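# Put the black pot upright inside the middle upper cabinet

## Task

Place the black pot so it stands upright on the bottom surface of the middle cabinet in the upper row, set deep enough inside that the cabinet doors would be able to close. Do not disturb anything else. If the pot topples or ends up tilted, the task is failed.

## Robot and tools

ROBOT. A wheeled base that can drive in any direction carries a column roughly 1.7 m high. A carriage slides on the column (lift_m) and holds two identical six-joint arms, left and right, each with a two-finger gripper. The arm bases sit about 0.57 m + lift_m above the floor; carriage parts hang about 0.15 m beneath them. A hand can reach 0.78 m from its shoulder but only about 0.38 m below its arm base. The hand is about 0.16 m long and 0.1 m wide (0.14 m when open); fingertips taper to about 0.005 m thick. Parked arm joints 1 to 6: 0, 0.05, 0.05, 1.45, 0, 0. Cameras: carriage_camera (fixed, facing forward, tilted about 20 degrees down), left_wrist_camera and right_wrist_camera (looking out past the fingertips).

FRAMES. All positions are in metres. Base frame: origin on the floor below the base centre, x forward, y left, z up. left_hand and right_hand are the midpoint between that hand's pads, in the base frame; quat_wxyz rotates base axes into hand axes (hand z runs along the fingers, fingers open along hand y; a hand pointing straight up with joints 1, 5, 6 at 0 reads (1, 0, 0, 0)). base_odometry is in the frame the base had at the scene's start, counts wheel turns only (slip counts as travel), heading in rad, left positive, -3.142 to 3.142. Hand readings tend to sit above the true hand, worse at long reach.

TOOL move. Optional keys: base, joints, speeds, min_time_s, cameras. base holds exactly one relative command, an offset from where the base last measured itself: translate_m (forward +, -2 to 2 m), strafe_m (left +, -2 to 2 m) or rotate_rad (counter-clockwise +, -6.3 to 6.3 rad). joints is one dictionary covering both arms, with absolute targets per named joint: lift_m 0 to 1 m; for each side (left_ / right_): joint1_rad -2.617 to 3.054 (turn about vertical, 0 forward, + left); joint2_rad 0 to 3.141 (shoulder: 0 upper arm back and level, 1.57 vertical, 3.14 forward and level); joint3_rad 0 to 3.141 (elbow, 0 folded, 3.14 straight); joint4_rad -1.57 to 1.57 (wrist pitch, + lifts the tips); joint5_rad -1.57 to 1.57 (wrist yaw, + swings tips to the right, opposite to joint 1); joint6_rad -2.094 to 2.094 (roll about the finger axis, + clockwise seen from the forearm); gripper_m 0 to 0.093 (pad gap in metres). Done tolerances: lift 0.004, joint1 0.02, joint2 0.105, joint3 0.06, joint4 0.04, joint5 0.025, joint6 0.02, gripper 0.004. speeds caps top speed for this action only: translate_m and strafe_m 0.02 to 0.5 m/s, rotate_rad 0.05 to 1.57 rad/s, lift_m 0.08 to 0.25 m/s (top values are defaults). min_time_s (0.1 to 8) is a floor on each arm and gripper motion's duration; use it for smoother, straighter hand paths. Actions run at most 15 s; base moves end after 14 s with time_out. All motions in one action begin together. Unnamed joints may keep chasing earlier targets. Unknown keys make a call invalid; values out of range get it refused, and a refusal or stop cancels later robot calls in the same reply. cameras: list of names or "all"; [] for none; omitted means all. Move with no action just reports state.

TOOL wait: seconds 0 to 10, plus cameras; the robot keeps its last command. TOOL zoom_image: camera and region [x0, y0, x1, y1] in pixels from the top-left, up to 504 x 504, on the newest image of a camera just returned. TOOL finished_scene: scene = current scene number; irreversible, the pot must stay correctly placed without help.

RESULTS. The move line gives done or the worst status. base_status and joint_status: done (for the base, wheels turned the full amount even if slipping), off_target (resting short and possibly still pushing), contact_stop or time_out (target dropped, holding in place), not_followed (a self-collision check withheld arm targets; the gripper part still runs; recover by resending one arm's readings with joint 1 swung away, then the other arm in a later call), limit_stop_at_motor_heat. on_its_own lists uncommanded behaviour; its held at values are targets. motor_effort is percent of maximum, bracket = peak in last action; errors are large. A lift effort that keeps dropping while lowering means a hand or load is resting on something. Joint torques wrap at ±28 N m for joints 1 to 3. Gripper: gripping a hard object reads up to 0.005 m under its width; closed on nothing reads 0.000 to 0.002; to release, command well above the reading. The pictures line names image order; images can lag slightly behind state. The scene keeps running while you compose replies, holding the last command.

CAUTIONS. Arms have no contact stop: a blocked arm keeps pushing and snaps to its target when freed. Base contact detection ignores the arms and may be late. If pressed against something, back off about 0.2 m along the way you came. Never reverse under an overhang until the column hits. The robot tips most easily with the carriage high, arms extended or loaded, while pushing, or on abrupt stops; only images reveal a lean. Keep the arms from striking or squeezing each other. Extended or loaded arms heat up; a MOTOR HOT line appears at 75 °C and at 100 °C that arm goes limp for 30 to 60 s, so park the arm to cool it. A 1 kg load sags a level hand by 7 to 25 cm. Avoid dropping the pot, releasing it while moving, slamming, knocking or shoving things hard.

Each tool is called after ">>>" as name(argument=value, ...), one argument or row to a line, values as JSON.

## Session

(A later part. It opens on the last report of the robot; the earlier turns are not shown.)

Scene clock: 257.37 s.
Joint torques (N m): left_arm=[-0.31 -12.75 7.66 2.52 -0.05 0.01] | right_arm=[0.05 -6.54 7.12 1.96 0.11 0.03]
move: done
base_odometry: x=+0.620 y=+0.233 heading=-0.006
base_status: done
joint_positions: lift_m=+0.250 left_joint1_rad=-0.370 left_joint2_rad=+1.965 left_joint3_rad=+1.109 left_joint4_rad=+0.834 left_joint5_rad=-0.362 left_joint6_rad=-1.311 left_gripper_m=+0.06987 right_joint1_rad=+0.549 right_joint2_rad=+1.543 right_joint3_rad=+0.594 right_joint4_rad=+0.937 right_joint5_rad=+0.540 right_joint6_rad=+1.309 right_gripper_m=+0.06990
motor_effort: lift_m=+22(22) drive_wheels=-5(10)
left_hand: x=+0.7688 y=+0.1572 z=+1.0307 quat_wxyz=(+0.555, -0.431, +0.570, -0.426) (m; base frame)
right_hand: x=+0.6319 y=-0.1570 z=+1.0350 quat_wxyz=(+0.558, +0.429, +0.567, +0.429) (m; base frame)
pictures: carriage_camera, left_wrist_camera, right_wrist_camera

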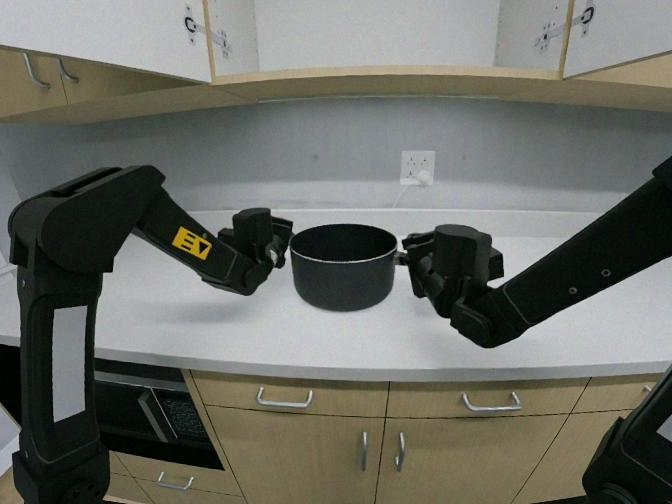

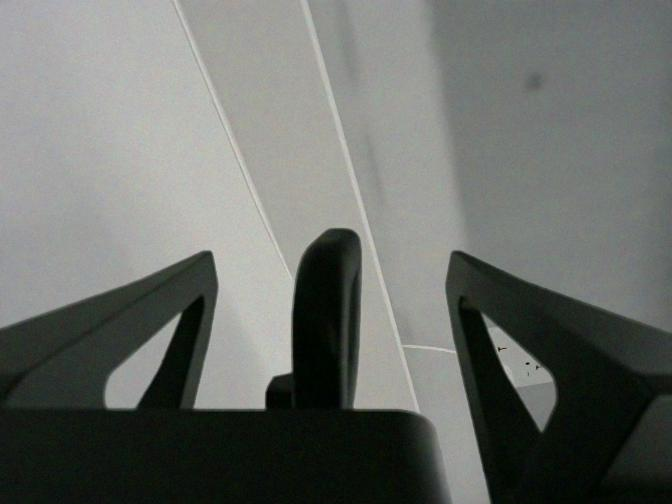

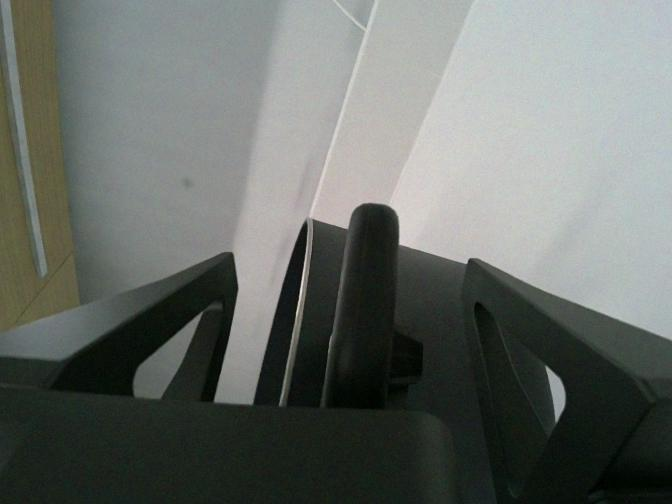

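>>> move(
  joints={"left_gripper_m": 0.018, "right_gripper_m": 0.018},
  min_time_s=1,
  cameras=[],
)

>>> move(
  joints={"left_gripper_m": 0.003, "right_gripper_m": 0.003},
  min_time_s=1,
  cameras=["left_wrist_camera", "right_wrist_camera"],
)

Scene clock: 259.20 s.
move: done
joint_status: all done
motor_effort: lift_m=+22(22) drive_wheels=-5(6)
pictures: none

Scene clock: 260.50 s.
Joint torques (N m): left_arm=[-0.38 -12.64 7.65 2.42 -0.1 0.1] | right_arm=[0.08 -6.58 7.12 2.21 -0.07 -0.41]
move: off_target
base_odometry: x=+0.620 y=+0.233 heading=-0.006
joint_positions: lift_m=+0.250 left_joint1_rad=-0.370 left_joint2_rad=+1.965 left_joint3_rad=+1.109 left_joint4_rad=+0.844 left_joint5_rad=-0.360 left_joint6_rad=-1.320 left_gripper_m=+0.01313 right_joint1_rad=+0.549 right_joint2_rad=+1.543 right_joint3_rad=+0.594 right_joint4_rad=+0.916 right_joint5_rad=+0.556 right_joint6_rad=+1.347 right_gripper_m=+0.01172
joint_status: left_gripper_m off_target (ended at +0.01315, target +0.00300); right_gripper_m off_target (ended at +0.01174, target +0.00300)
motor_effort: lift_m=+22(22) drive_wheels=-5(6)
left_hand: x=+0.7688 y=+0.1568 z=+1.0330 quat_wxyz=(+0.554, -0.432, +0.565, -0.432) (m; base frame)
right_hand: x=+0.6318 y=-0.1597 z=+1.0303 quat_wxyz=(+0.550, +0.445, +0.563, +0.428) (m; base frame)
pictures: left_wrist_camera, right_wrist_camera

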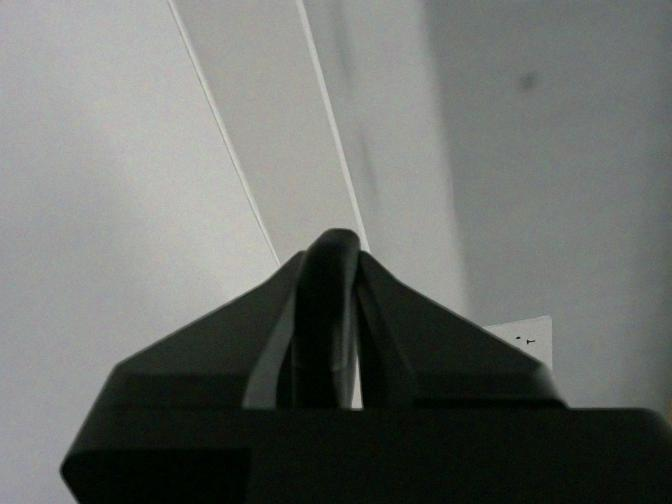

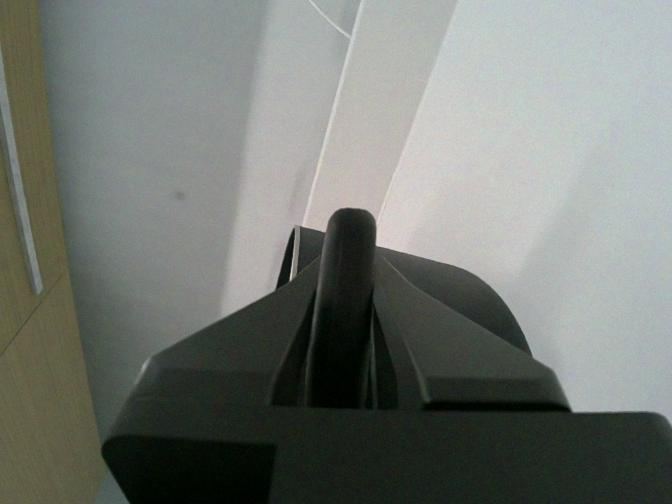

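>>> move(
  joints={"lift_m": 0.34, "left_joint4_rad": 0.95, "right_joint4_rad": 1.03, "left_joint2_rad": 1.925, "right_joint2_rad": 1.51},
  speeds={"lift_m": 0.08},
  min_time_s=1.1,
)

Scene clock: 262.53 s.
Joint torques (N m): left_arm=[-0.27 -18.21 8.03 3.42 -0.14 0.04] | right_arm=[0.12 -11.04 7.21 3.59 -0.03 -0.85]
move: off_target
base_odometry: x=+0.620 y=+0.233 heading=-0.006
joint_positions: lift_m=+0.340 left_joint1_rad=-0.370 left_joint2_rad=+1.986 left_joint3_rad=+1.104 left_joint4_rad=+0.853 left_joint5_rad=-0.355 left_joint6_rad=-1.315 left_gripper_m=+0.01304 right_joint1_rad=+0.548 right_joint2_rad=+1.554 right_joint3_rad=+0.594 right_joint4_rad=+0.873 right_joint5_rad=+0.557 right_joint6_rad=+1.388 right_gripper_m=+0.01087
joint_status: left_joint4_rad off_target (ended at +0.853, target +0.950); right_joint4_rad off_target (ended at +0.873, target +1.030); the others done
motor_effort: lift_m=+25(28) drive_wheels=+1(6)
left_hand: x=+0.7699 y=+0.1556 z=+1.1113 quat_wxyz=(+0.551, -0.431, +0.572, -0.427) (m; base frame)
right_hand: x=+0.6323 y=-0.1600 z=+1.1058 quat_wxyz=(+0.535, +0.459, +0.571, +0.420) (m; base frame)
pictures: carriage_camera, left_wrist_camera, right_wrist_camera

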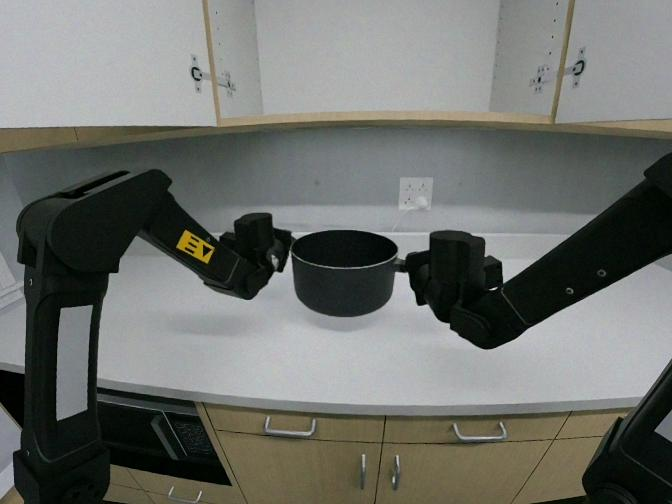

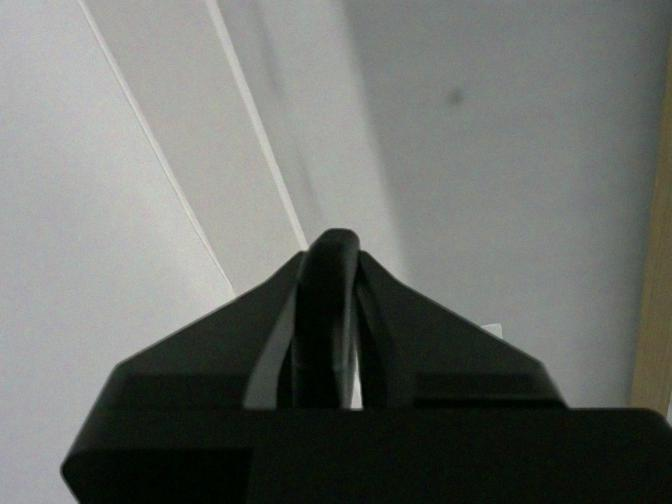

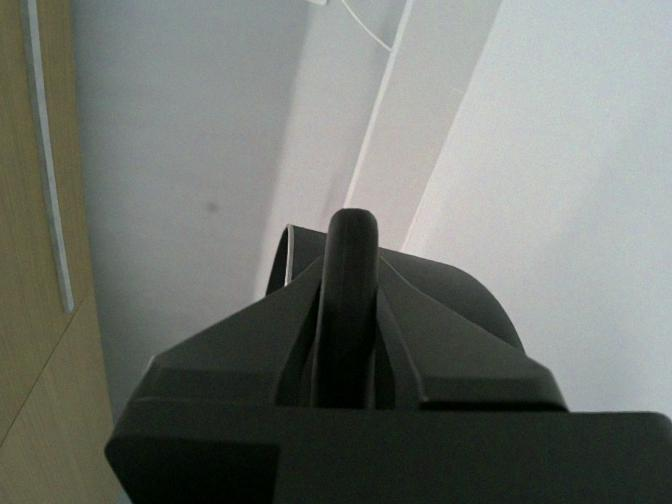

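>>> move(
  joints={"left_joint1_rad": -0.407, "left_joint2_rad": 1.682, "left_joint3_rad": 0.828, "left_joint4_rad": 1.03, "left_joint5_rad": -0.407, "right_joint1_rad": 0.407, "right_joint2_rad": 1.69, "right_joint3_rad": 0.828, "right_joint4_rad": 1.08, "right_joint5_rad": 0.407},
  min_time_s=2.5,
)

Scene clock: 267.17 s.
Joint torques (N m): left_arm=[-3.69 -19.32 6.37 3.5 1.2 -0.07] | right_arm=[-2.5 -9.74 12.74 4.26 1.98 -0.82]
move: off_target
base_odometry: x=+0.620 y=+0.233 heading=-0.006
joint_positions: lift_m=+0.340 left_joint1_rad=-0.369 left_joint2_rad=+1.779 left_joint3_rad=+0.819 left_joint4_rad=+0.919 left_joint5_rad=-0.530 left_joint6_rad=-1.305 left_gripper_m=+0.01089 right_joint1_rad=+0.437 right_joint2_rad=+1.706 right_joint3_rad=+0.734 right_joint4_rad=+0.872 right_joint5_rad=+0.235 right_joint6_rad=+1.385 right_gripper_m=+0.01070
joint_status: left_joint1_rad off_target (ended at -0.369, target -0.407); left_joint4_rad off_target (ended at +0.919, target +1.030); left_joint5_rad off_target (ended at -0.530, target -0.407); right_joint1_rad off_target (ended at +0.437, target +0.407); right_joint3_rad off_target (ended at +0.734, target +0.828); right_joint4_rad off_target (ended at +0.872, target +1.080); right_joint5_rad off_target (ended at +0.235, target +0.407); the others done
motor_effort: lift_m=+25(25) drive_wheels=+1(2)
left_hand: x=+0.7076 y=+0.2090 z=+1.1104 quat_wxyz=(+0.588, -0.476, +0.540, -0.370) (m; base frame)
right_hand: x=+0.6774 y=-0.1351 z=+1.0962 quat_wxyz=(+0.477, +0.406, +0.620, +0.473) (m; base frame)
pictures: carriage_camera, left_wrist_camera, right_wrist_camera

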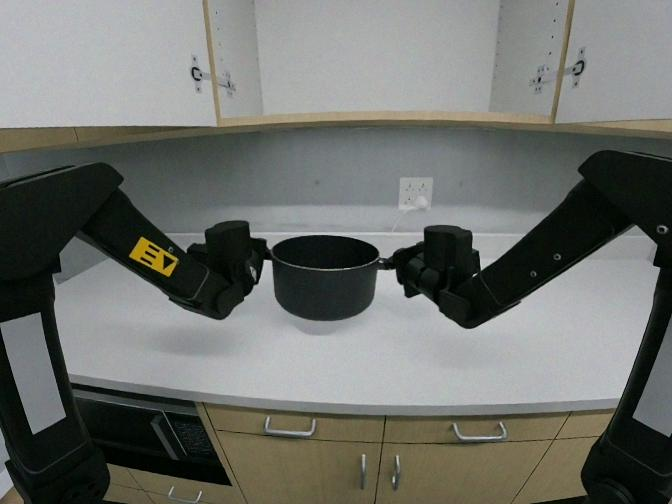

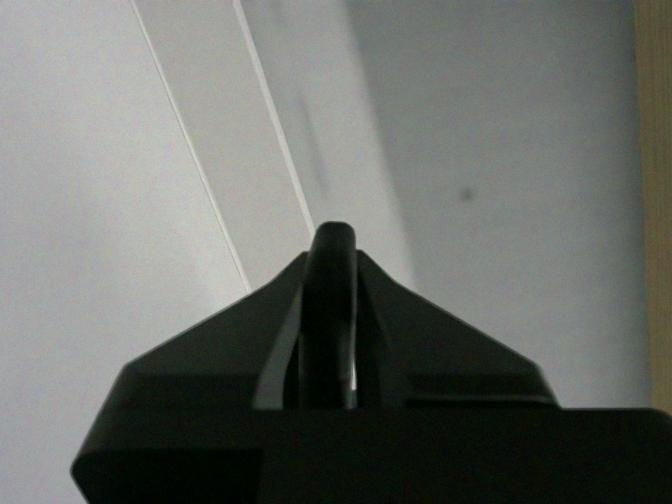

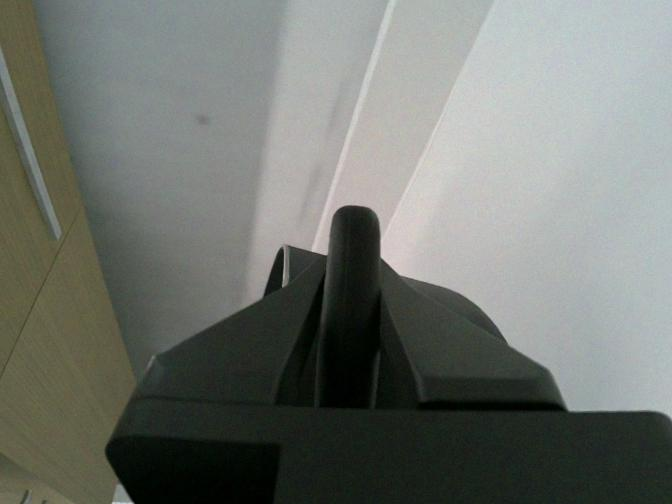

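>>> move(
  joints={"left_joint1_rad": -0.375, "left_joint2_rad": 1.70, "left_joint5_rad": -0.52, "right_joint1_rad": 0.435, "right_joint2_rad": 1.665, "right_joint3_rad": 0.77, "right_joint4_rad": 1.16, "right_joint5_rad": 0.245},
  min_time_s=1,
  cameras=["carriage_camera"],
)

>>> zoom_image(
  camera="carriage_camera",
  region=[210, 180, 430, 340],
)

Scene clock: 270.90 s.
Joint torques (N m): left_arm=[-0.76 -17.5 6.79 3.21 0.34 -0.06] | right_arm=[-0.32 -12.34 8.28 4.73 0.41 -0.69]
move: off_target
base_odometry: x=+0.620 y=+0.233 heading=-0.006
joint_positions: lift_m=+0.340 left_joint1_rad=-0.368 left_joint2_rad=+1.779 left_joint3_rad=+0.814 left_joint4_rad=+0.943 left_joint5_rad=-0.552 left_joint6_rad=-1.305 left_gripper_m=+0.01089 right_joint1_rad=+0.437 right_joint2_rad=+1.706 right_joint3_rad=+0.734 right_joint4_rad=+0.908 right_joint5_rad=+0.212 right_joint6_rad=+1.373 right_gripper_m=+0.01069
joint_status: left_joint5_rad off_target (ended at -0.552, target -0.520); right_joint4_rad off_target (ended at +0.908, target +1.160); right_joint5_rad off_target (ended at +0.212, target +0.245); the others done
motor_effort: lift_m=+25(25) drive_wheels=+0(1)
left_hand: x=+0.7065 y=+0.2135 z=+1.1139 quat_wxyz=(+0.596, -0.480, +0.527, -0.369) (m; base frame)
right_hand: x=+0.6772 y=-0.1309 z=+1.1049 quat_wxyz=(+0.481, +0.392, +0.615, +0.487) (m; base frame)
pictures: carriage_camera

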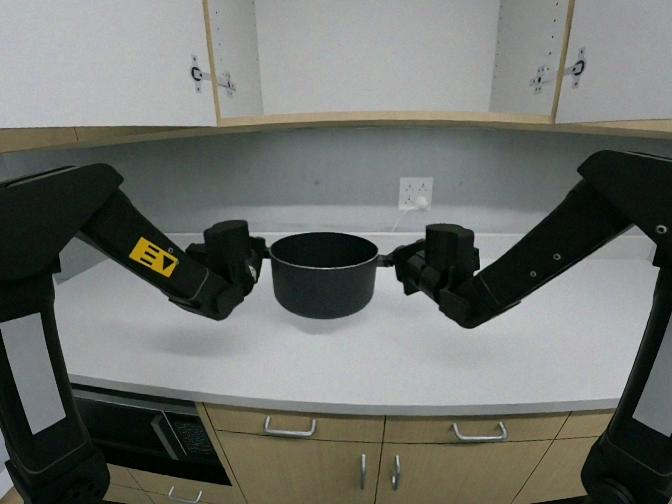

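Scaled by 2.291 from the camera's 672x504 image, which has a finer 960x720 frame.

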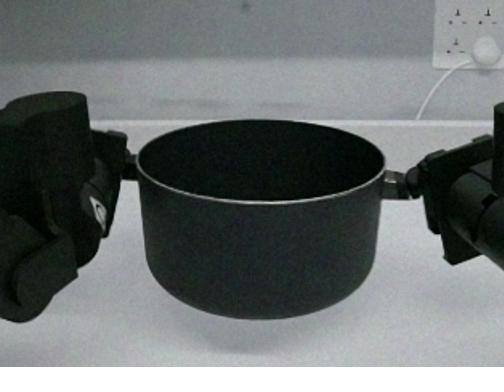

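>>> move(
  base={"translate_m": -0.46},
  speeds={"translate_m": 0.15},
  cameras=[],
)

>>> move(
  base={"strafe_m": -0.14},
  joints={"lift_m": 0.81},
  speeds={"strafe_m": 0.08, "lift_m": 0.15},
)

Scene clock: 276.03 s.
move: done
base_status: done
motor_effort: lift_m=+25(25) drive_wheels=-2(11)
pictures: none

Scene clock: 279.60 s.
Joint torques (N m): left_arm=[-0.8 -16.14 7.61 3.04 0.38 -0.16] | right_arm=[-0.38 -12.57 8.43 4.47 0.45 -0.65]
move: done
base_odometry: x=+0.159 y=+0.095 heading=-0.006
base_status: done
joint_positions: lift_m=+0.810 left_joint1_rad=-0.368 left_joint2_rad=+1.766 left_joint3_rad=+0.806 left_joint4_rad=+0.959 left_joint5_rad=-0.555 left_joint6_rad=-1.297 left_gripper_m=+0.01089 right_joint1_rad=+0.438 right_joint2_rad=+1.709 right_joint3_rad=+0.732 right_joint4_rad=+0.931 right_joint5_rad=+0.206 right_joint6_rad=+1.369 right_gripper_m=+0.01069
joint_status: all done
motor_effort: lift_m=+25(30) drive_wheels=-3(7)
left_hand: x=+0.7041 y=+0.2151 z=+1.5896 quat_wxyz=(+0.601, -0.478, +0.522, -0.372) (m; base frame)
right_hand: x=+0.6770 y=-0.1296 z=+1.5782 quat_wxyz=(+0.484, +0.387, +0.611, +0.494) (m; base frame)
pictures: carriage_camera, left_wrist_camera, right_wrist_camera

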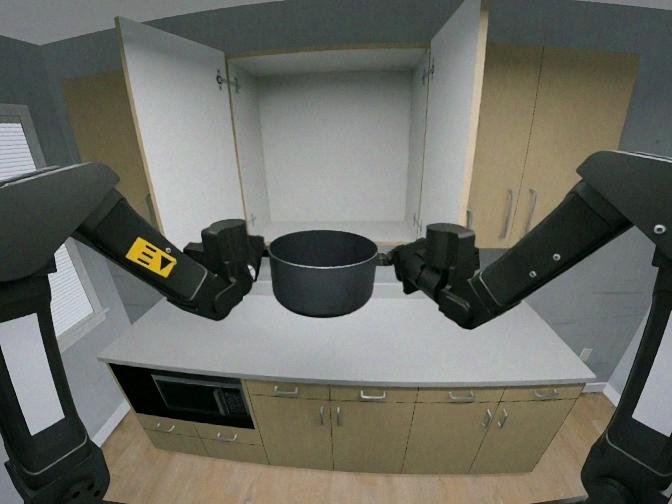

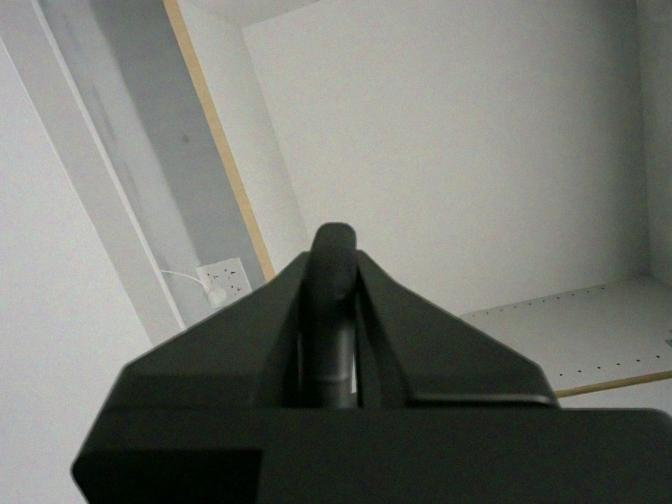

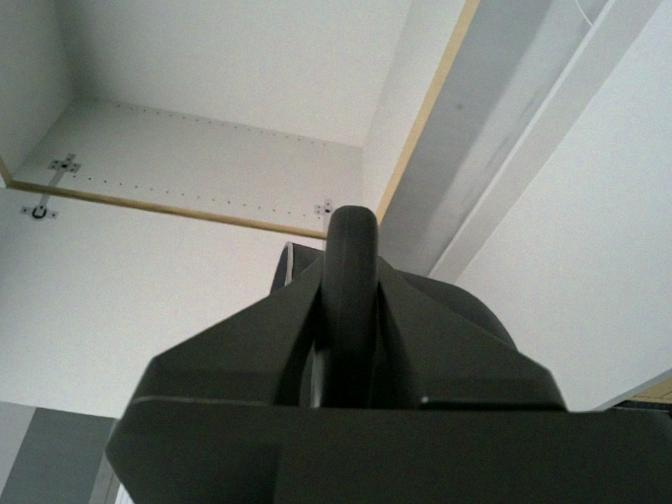

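>>> move(
  base={"strafe_m": 0.035},
  speeds={"strafe_m": 0.06},
  cameras=[],
)

>>> move(
  base={"translate_m": 0.36},
  speeds={"translate_m": 0.12},
  cameras=["carriage_camera"],
)

>>> zoom_image(
  camera="carriage_camera",
  region=[180, 150, 520, 400],
)

Scene clock: 283.80 s.
move: done
base_status: done
motor_effort: lift_m=+25(25) drive_wheels=-2(11)
pictures: none

Scene clock: 287.67 s.
Joint torques (N m): left_arm=[-0.76 -16.13 7.54 3.03 0.36 -0.17] | right_arm=[-0.38 -12.63 8.39 4.48 0.47 -0.66]
move: done
base_odometry: x=+0.519 y=+0.128 heading=-0.006
base_status: done
joint_positions: lift_m=+0.810 left_joint1_rad=-0.368 left_joint2_rad=+1.766 left_joint3_rad=+0.806 left_joint4_rad=+0.959 left_joint5_rad=-0.555 left_joint6_rad=-1.296 left_gripper_m=+0.01089 right_joint1_rad=+0.438 right_joint2_rad=+1.709 right_joint3_rad=+0.732 right_joint4_rad=+0.931 right_joint5_rad=+0.206 right_joint6_rad=+1.369 right_gripper_m=+0.01069
motor_effort: lift_m=+25(25) drive_wheels=+1(12)
left_hand: x=+0.7041 y=+0.2151 z=+1.5896 quat_wxyz=(+0.601, -0.478, +0.522, -0.372) (m; base frame)
right_hand: x=+0.6769 y=-0.1295 z=+1.5782 quat_wxyz=(+0.483, +0.386, +0.611, +0.494) (m; base frame)
pictures: carriage_camera

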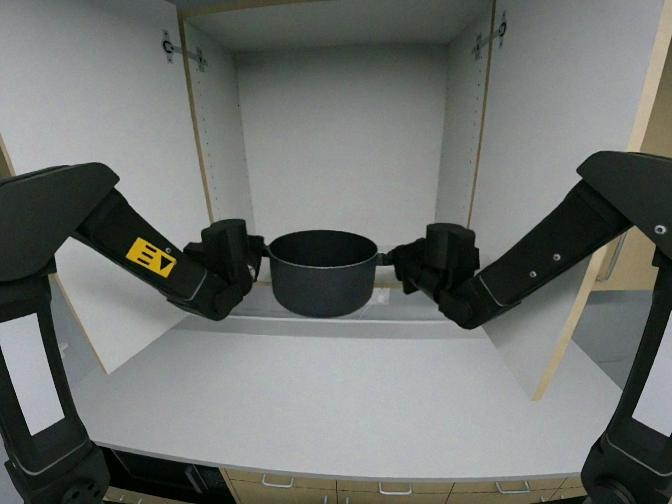

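Scaled by 1.482 from the camera's 672x504 image, which has a finer 960x720 frame.

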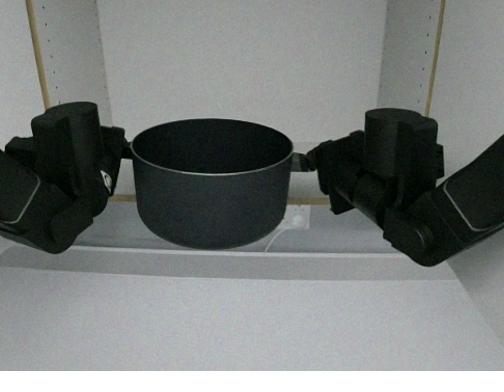

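>>> move(
  base={"translate_m": 0.16},
  speeds={"translate_m": 0.1},
)

>>> zoom_image(
  camera="carriage_camera",
  region=[180, 150, 520, 400],
)

Scene clock: 291.33 s.
Joint torques (N m): left_arm=[-0.92 -16.02 7.68 3.06 0.37 -0.17] | right_arm=[-0.51 -12.66 8.35 4.48 0.48 -0.65]
move: done
base_odometry: x=+0.678 y=+0.127 heading=-0.007
base_status: done
joint_positions: lift_m=+0.810 left_joint1_rad=-0.367 left_joint2_rad=+1.766 left_joint3_rad=+0.805 left_joint4_rad=+0.956 left_joint5_rad=-0.556 left_joint6_rad=-1.295 left_gripper_m=+0.01089 right_joint1_rad=+0.440 right_joint2_rad=+1.710 right_joint3_rad=+0.732 right_joint4_rad=+0.930 right_joint5_rad=+0.205 right_joint6_rad=+1.369 right_gripper_m=+0.01069
motor_effort: lift_m=+25(25) drive_wheels=+24(28)
left_hand: x=+0.7040 y=+0.2157 z=+1.5891 quat_wxyz=(+0.601, -0.478, +0.523, -0.370) (m; base frame)
right_hand: x=+0.6766 y=-0.1285 z=+1.5776 quat_wxyz=(+0.482, +0.386, +0.612, +0.494) (m; base frame)
pictures: carriage_camera, left_wrist_camera, right_wrist_camera

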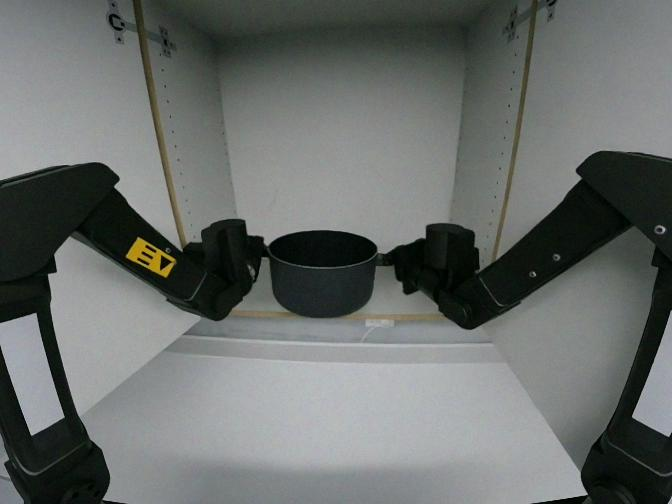

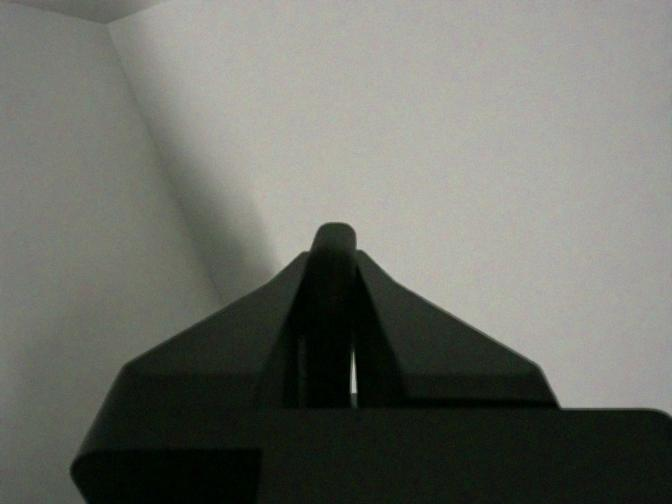

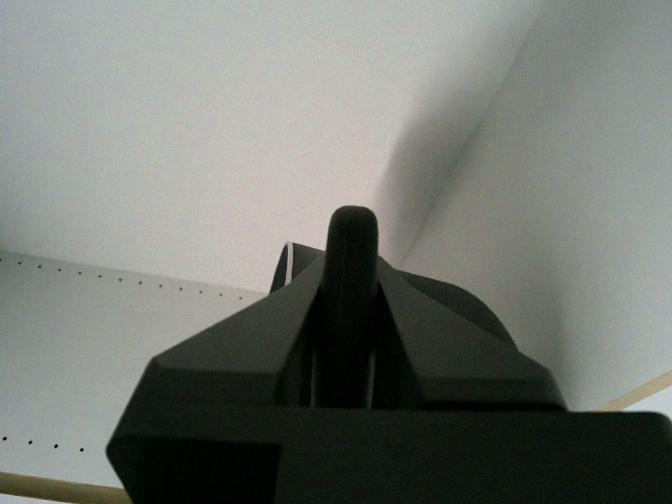

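Scaled by 1.482 from the camera's 672x504 image, which has a finer 960x720 frame.

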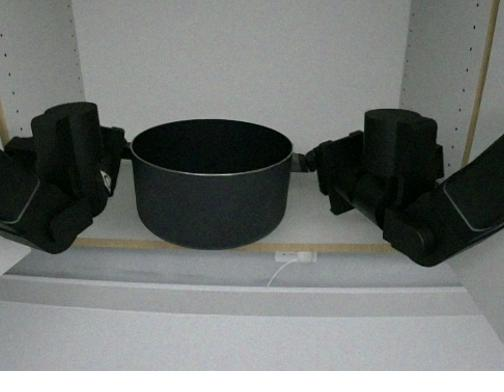

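>>> move(
  base={"translate_m": -0.01},
  speeds={"translate_m": 0.03},
  cameras=[],
)

>>> move(
  joints={"left_joint1_rad": -0.26, "left_joint2_rad": 2.146, "left_joint3_rad": 1.538, "left_joint4_rad": 0.79, "left_joint5_rad": -0.405, "right_joint1_rad": 0.294, "right_joint2_rad": 2.10, "right_joint3_rad": 1.437, "right_joint4_rad": 0.95, "right_joint5_rad": 0.104},
  min_time_s=3,
  cameras=["carriage_camera"],
)

>>> zoom_image(
  camera="carriage_camera",
  region=[180, 150, 520, 400],
)

Scene clock: 295.53 s.
move: done
base_status: done
motor_effort: lift_m=+25(25) drive_wheels=-2(16)
pictures: none

Scene clock: 298.83 s.
Joint torques (N m): left_arm=[-0.66 -18.81 12.18 3.14 0.44 -0.32] | right_arm=[-0.59 -16.27 12.7 4.35 0.41 -0.68]
move: off_target
base_odometry: x=+0.668 y=+0.127 heading=-0.007
joint_positions: lift_m=+0.810 left_joint1_rad=-0.254 left_joint2_rad=+2.189 left_joint3_rad=+1.474 left_joint4_rad=+0.715 left_joint5_rad=-0.445 left_joint6_rad=-1.281 left_gripper_m=+0.01089 right_joint1_rad=+0.300 right_joint2_rad=+2.132 right_joint3_rad=+1.351 right_joint4_rad=+0.735 right_joint5_rad=+0.068 right_joint6_rad=+1.372 right_gripper_m=+0.01069
joint_status: left_joint3_rad off_target (ended at +1.474, target +1.538); left_joint4_rad off_target (ended at +0.715, target +0.790); left_joint5_rad off_target (ended at -0.445, target -0.405); right_joint3_rad off_target (ended at +1.351, target +1.437); right_joint4_rad off_target (ended at +0.735, target +0.950); right_joint5_rad off_target (ended at +0.068, target +0.104); the others done
motor_effort: lift_m=+25(25) drive_wheels=-2(3)
left_hand: x=+0.8477 y=+0.2179 z=+1.5970 quat_wxyz=(+0.605, -0.475, +0.524, -0.366) (m; base frame)
right_hand: x=+0.8204 y=-0.1309 z=+1.5794 quat_wxyz=(+0.481, +0.389, +0.610, +0.495) (m; base frame)
pictures: carriage_camera

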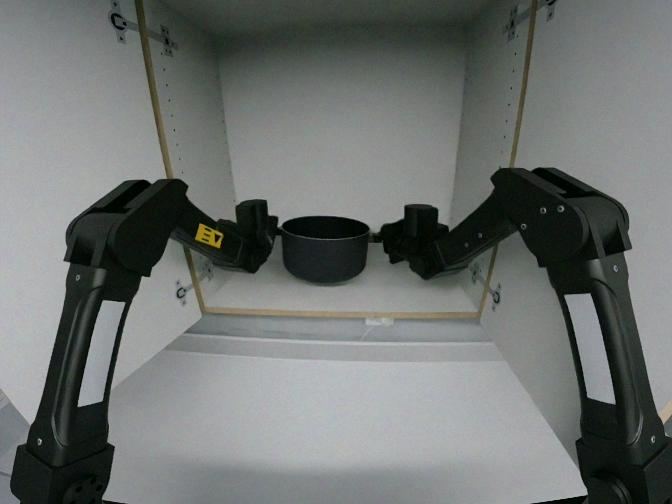

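Scaled by 1.482 from the camera's 672x504 image, which has a finer 960x720 frame.

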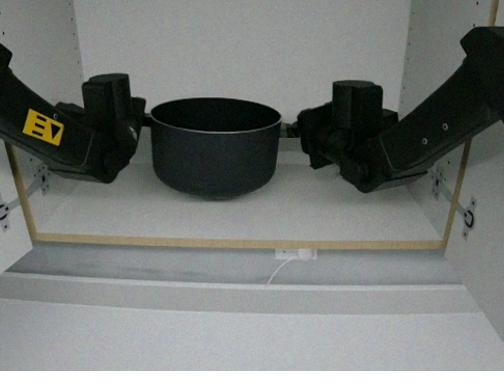

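>>> move(
  joints={"lift_m": 0.745},
  speeds={"lift_m": 0.08},
  cameras=["carriage_camera"],
)

>>> zoom_image(
  camera="carriage_camera",
  region=[180, 150, 520, 400],
)

Scene clock: 300.73 s.
Joint torques (N m): left_arm=[-0.84 -19.12 11.44 3.13 0.43 -0.3] | right_arm=[-0.59 -16.42 11.99 4.32 0.42 -0.66]
move: done
base_odometry: x=+0.668 y=+0.127 heading=-0.007
joint_positions: lift_m=+0.745 left_joint1_rad=-0.252 left_joint2_rad=+2.192 left_joint3_rad=+1.482 left_joint4_rad=+0.714 left_joint5_rad=-0.444 left_joint6_rad=-1.283 left_gripper_m=+0.01089 right_joint1_rad=+0.300 right_joint2_rad=+2.135 right_joint3_rad=+1.359 right_joint4_rad=+0.739 right_joint5_rad=+0.067 right_joint6_rad=+1.369 right_gripper_m=+0.01069
joint_status: all done
motor_effort: lift_m=+22(23) drive_wheels=-1(2)
left_hand: x=+0.8491 y=+0.2184 z=+1.5345 quat_wxyz=(+0.605, -0.475, +0.522, -0.368) (m; base frame)
right_hand: x=+0.8217 y=-0.1302 z=+1.5180 quat_wxyz=(+0.483, +0.387, +0.607, +0.498) (m; base frame)
pictures: carriage_camera

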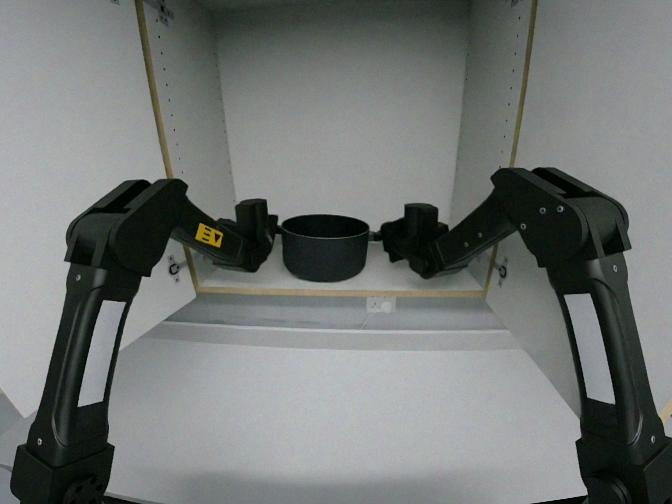

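Scaled by 1.482 from the camera's 672x504 image, which has a finer 960x720 frame.

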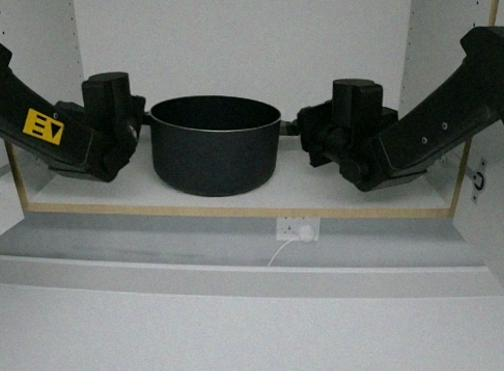

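>>> move(
  joints={"lift_m": 0.72},
  speeds={"lift_m": 0.08},
  cameras=["carriage_camera"],
)

>>> zoom_image(
  camera="carriage_camera",
  region=[180, 150, 520, 400],
)

Scene clock: 302.00 s.
Joint torques (N m): left_arm=[-1.05 -19.14 10.06 2.4 0.42 -0.34] | right_arm=[-0.53 -16.62 10.26 3.74 0.43 -0.38]
move: done
base_odometry: x=+0.668 y=+0.127 heading=-0.007
joint_positions: lift_m=+0.720 left_joint1_rad=-0.249 left_joint2_rad=+2.192 left_joint3_rad=+1.498 left_joint4_rad=+0.776 left_joint5_rad=-0.443 left_joint6_rad=-1.280 left_gripper_m=+0.01089 right_joint1_rad=+0.300 right_joint2_rad=+2.135 right_joint3_rad=+1.383 right_joint4_rad=+0.788 right_joint5_rad=+0.067 right_joint6_rad=+1.344 right_gripper_m=+0.01069
joint_status: all done
on_its_own: left_joint4_rad moved +0.062 to your old target +0.790; right_joint4_rad moved +0.050 toward your old target +0.950
motor_effort: lift_m=+21(21) drive_wheels=-1(2)
left_hand: x=+0.8503 y=+0.2197 z=+1.5310 quat_wxyz=(+0.621, -0.466, +0.495, -0.389) (m; base frame)
right_hand: x=+0.8246 y=-0.1293 z=+1.5165 quat_wxyz=(+0.507, +0.367, +0.589, +0.511) (m; base frame)
pictures: carriage_camera

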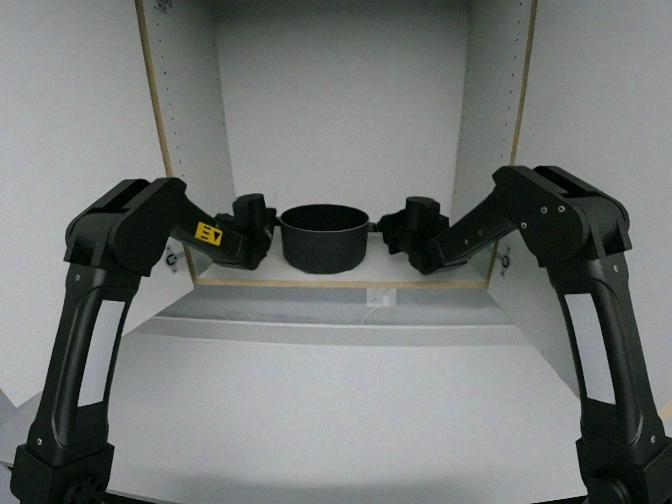

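Scaled by 1.482 from the camera's 672x504 image, which has a finer 960x720 frame.

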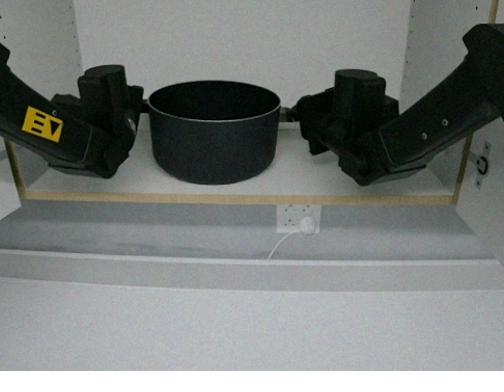

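>>> move(
  joints={"lift_m": 0.70, "left_joint4_rad": 0.73, "right_joint4_rad": 0.80},
  speeds={"lift_m": 0.08},
  min_time_s=0.5,
  cameras=["carriage_camera"],
)

>>> zoom_image(
  camera="carriage_camera",
  region=[180, 150, 520, 400],
)

Scene clock: 303.50 s.
Joint torques (N m): left_arm=[-1.26 -18.37 8.09 1.45 0.35 -0.41] | right_arm=[-0.64 -14.35 8.17 2.49 0.4 -0.26]
move: off_target
base_odometry: x=+0.668 y=+0.127 heading=-0.007
joint_positions: lift_m=+0.700 left_joint1_rad=-0.247 left_joint2_rad=+2.185 left_joint3_rad=+1.519 left_joint4_rad=+0.799 left_joint5_rad=-0.434 left_joint6_rad=-1.273 left_gripper_m=+0.01052 right_joint1_rad=+0.300 right_joint2_rad=+2.113 right_joint3_rad=+1.412 right_joint4_rad=+0.754 right_joint5_rad=+0.067 right_joint6_rad=+1.335 right_gripper_m=+0.01071
joint_status: left_joint4_rad off_target (ended at +0.799, target +0.730); right_joint4_rad off_target (ended at +0.753, target +0.800); the others done
motor_effort: lift_m=+20(20) drive_wheels=-1(2)
left_hand: x=+0.8510 y=+0.2193 z=+1.5301 quat_wxyz=(+0.630, -0.457, +0.481, -0.403) (m; base frame)
right_hand: x=+0.8255 y=-0.1290 z=+1.5149 quat_wxyz=(+0.513, +0.361, +0.586, +0.513) (m; base frame)
pictures: carriage_camera

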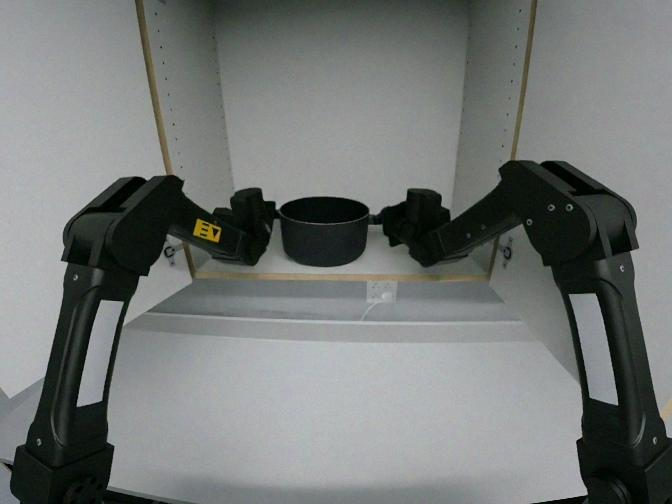

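Scaled by 1.482 from the camera's 672x504 image, which has a finer 960x720 frame.

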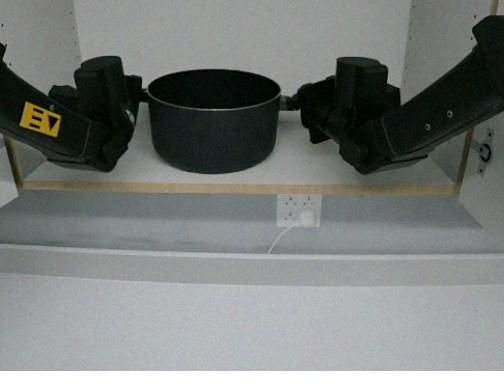

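>>> move(
  joints={"lift_m": 0.68, "left_joint4_rad": 0.68, "right_joint4_rad": 0.70},
  speeds={"lift_m": 0.08},
  min_time_s=0.5,
)

>>> zoom_image(
  camera="carriage_camera",
  region=[230, 160, 430, 310],
)

Scene clock: 305.27 s.
Joint torques (N m): left_arm=[-1.37 -15.84 6.74 0.99 0.32 -0.42] | right_arm=[-0.62 -11.18 6.54 1.82 0.42 -0.2]
move: off_target
base_odometry: x=+0.668 y=+0.127 heading=-0.007
joint_positions: lift_m=+0.680 left_joint1_rad=-0.247 left_joint2_rad=+2.161 left_joint3_rad=+1.534 left_joint4_rad=+0.788 left_joint5_rad=-0.429 left_joint6_rad=-1.273 left_gripper_m=+0.01039 right_joint1_rad=+0.300 right_joint2_rad=+2.084 right_joint3_rad=+1.434 right_joint4_rad=+0.714 right_joint5_rad=+0.066 right_joint6_rad=+1.329 right_gripper_m=+0.01072
joint_status: left_joint4_rad off_target (ended at +0.788, target +0.680); the others done
motor_effort: lift_m=+19(20) drive_wheels=-1(2)
left_hand: x=+0.8489 y=+0.2195 z=+1.5295 quat_wxyz=(+0.635, -0.452, +0.472, -0.413) (m; base frame)
right_hand: x=+0.8240 y=-0.1294 z=+1.5136 quat_wxyz=(+0.517, +0.357, +0.583, +0.515) (m; base frame)
pictures: carriage_camera, left_wrist_camera, right_wrist_camera

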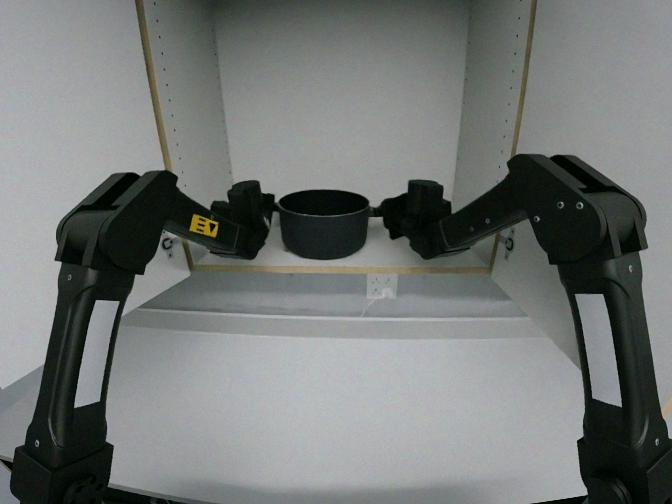

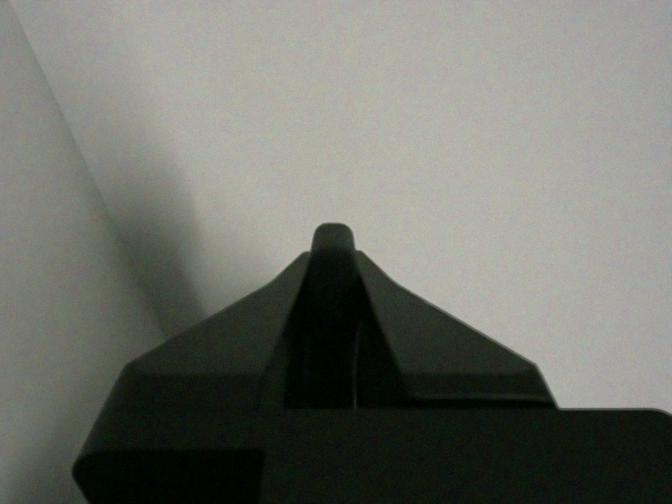

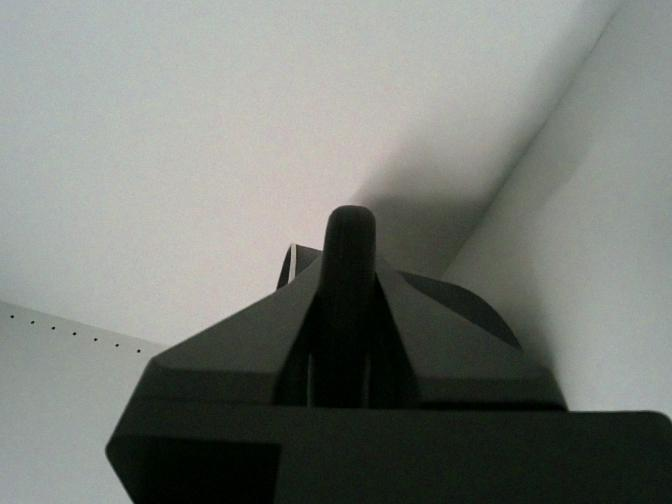

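Scaled by 2.520 from the camera's 672x504 image, which has a finer 960x720 frame.

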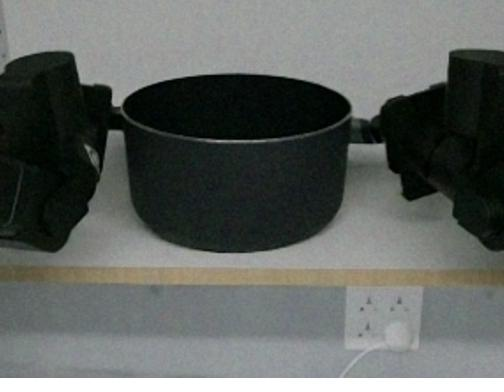

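>>> move(
  joints={"left_joint1_rad": -0.25, "left_joint4_rad": 0.78, "left_joint5_rad": -0.43, "left_joint3_rad": 1.545, "right_joint3_rad": 1.445, "right_joint1_rad": 0.30, "right_joint5_rad": 0.066, "right_joint4_rad": 0.715},
  min_time_s=0.5,
  cameras=[],
)

>>> move(
  joints={"left_gripper_m": 0.05, "right_gripper_m": 0.05},
  min_time_s=1.5,
)

>>> zoom_image(
  camera="carriage_camera",
  region=[230, 160, 430, 310],
)

Scene clock: 307.73 s.
move: done
joint_status: all done
motor_effort: lift_m=+19(19) drive_wheels=+0(2)
pictures: none

Scene clock: 309.53 s.
Joint torques (N m): left_arm=[-0.46 -15.83 7.36 2.57 0.09 0.01] | right_arm=[-0.1 -12.4 7.1 1.95 0.03 -0.21]
move: done
base_odometry: x=+0.668 y=+0.127 heading=-0.007
joint_positions: lift_m=+0.680 left_joint1_rad=-0.246 left_joint2_rad=+2.161 left_joint3_rad=+1.535 left_joint4_rad=+0.750 left_joint5_rad=-0.432 left_joint6_rad=-1.310 left_gripper_m=+0.04989 right_joint1_rad=+0.300 right_joint2_rad=+2.094 right_joint3_rad=+1.436 right_joint4_rad=+0.717 right_joint5_rad=+0.062 right_joint6_rad=+1.330 right_gripper_m=+0.04991
joint_status: all done
motor_effort: lift_m=+19(19) drive_wheels=-2(3)
left_hand: x=+0.8501 y=+0.2202 z=+1.5212 quat_wxyz=(+0.621, -0.466, +0.475, -0.413) (m; base frame)
right_hand: x=+0.8254 y=-0.1283 z=+1.5086 quat_wxyz=(+0.514, +0.357, +0.586, +0.514) (m; base frame)
pictures: carriage_camera, left_wrist_camera, right_wrist_camera

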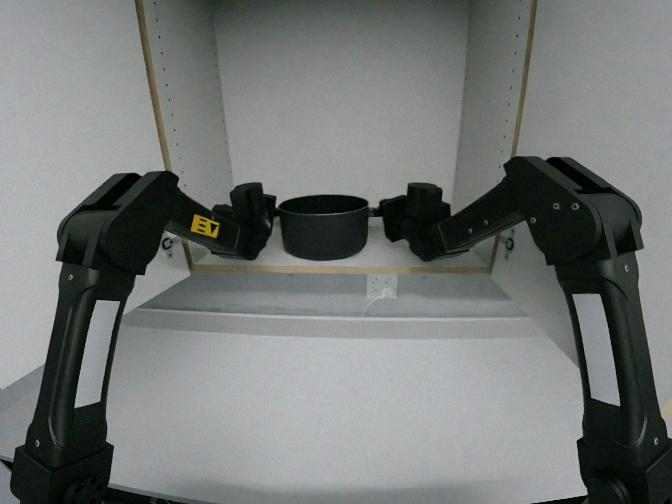

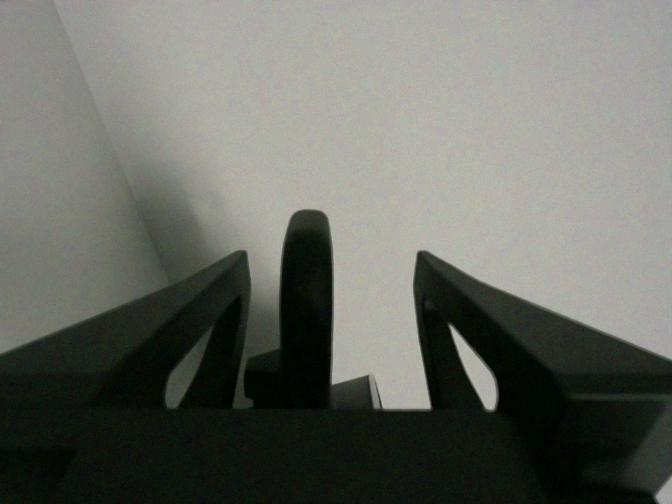

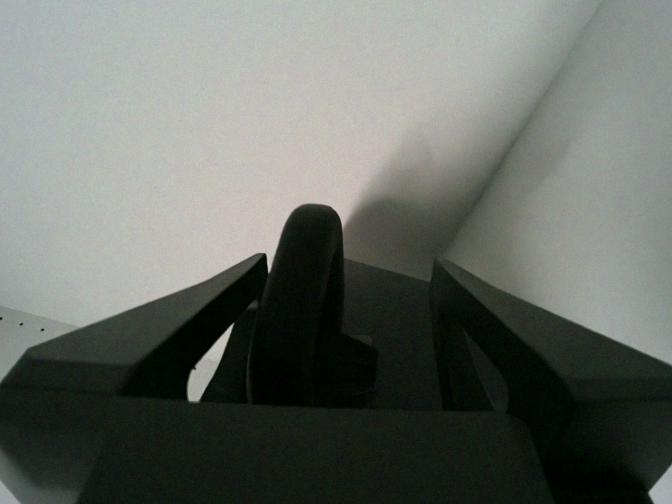

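Scaled by 2.520 from the camera's 672x504 image, which has a finer 960x720 frame.

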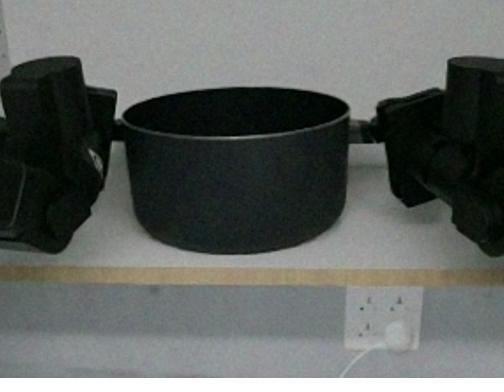

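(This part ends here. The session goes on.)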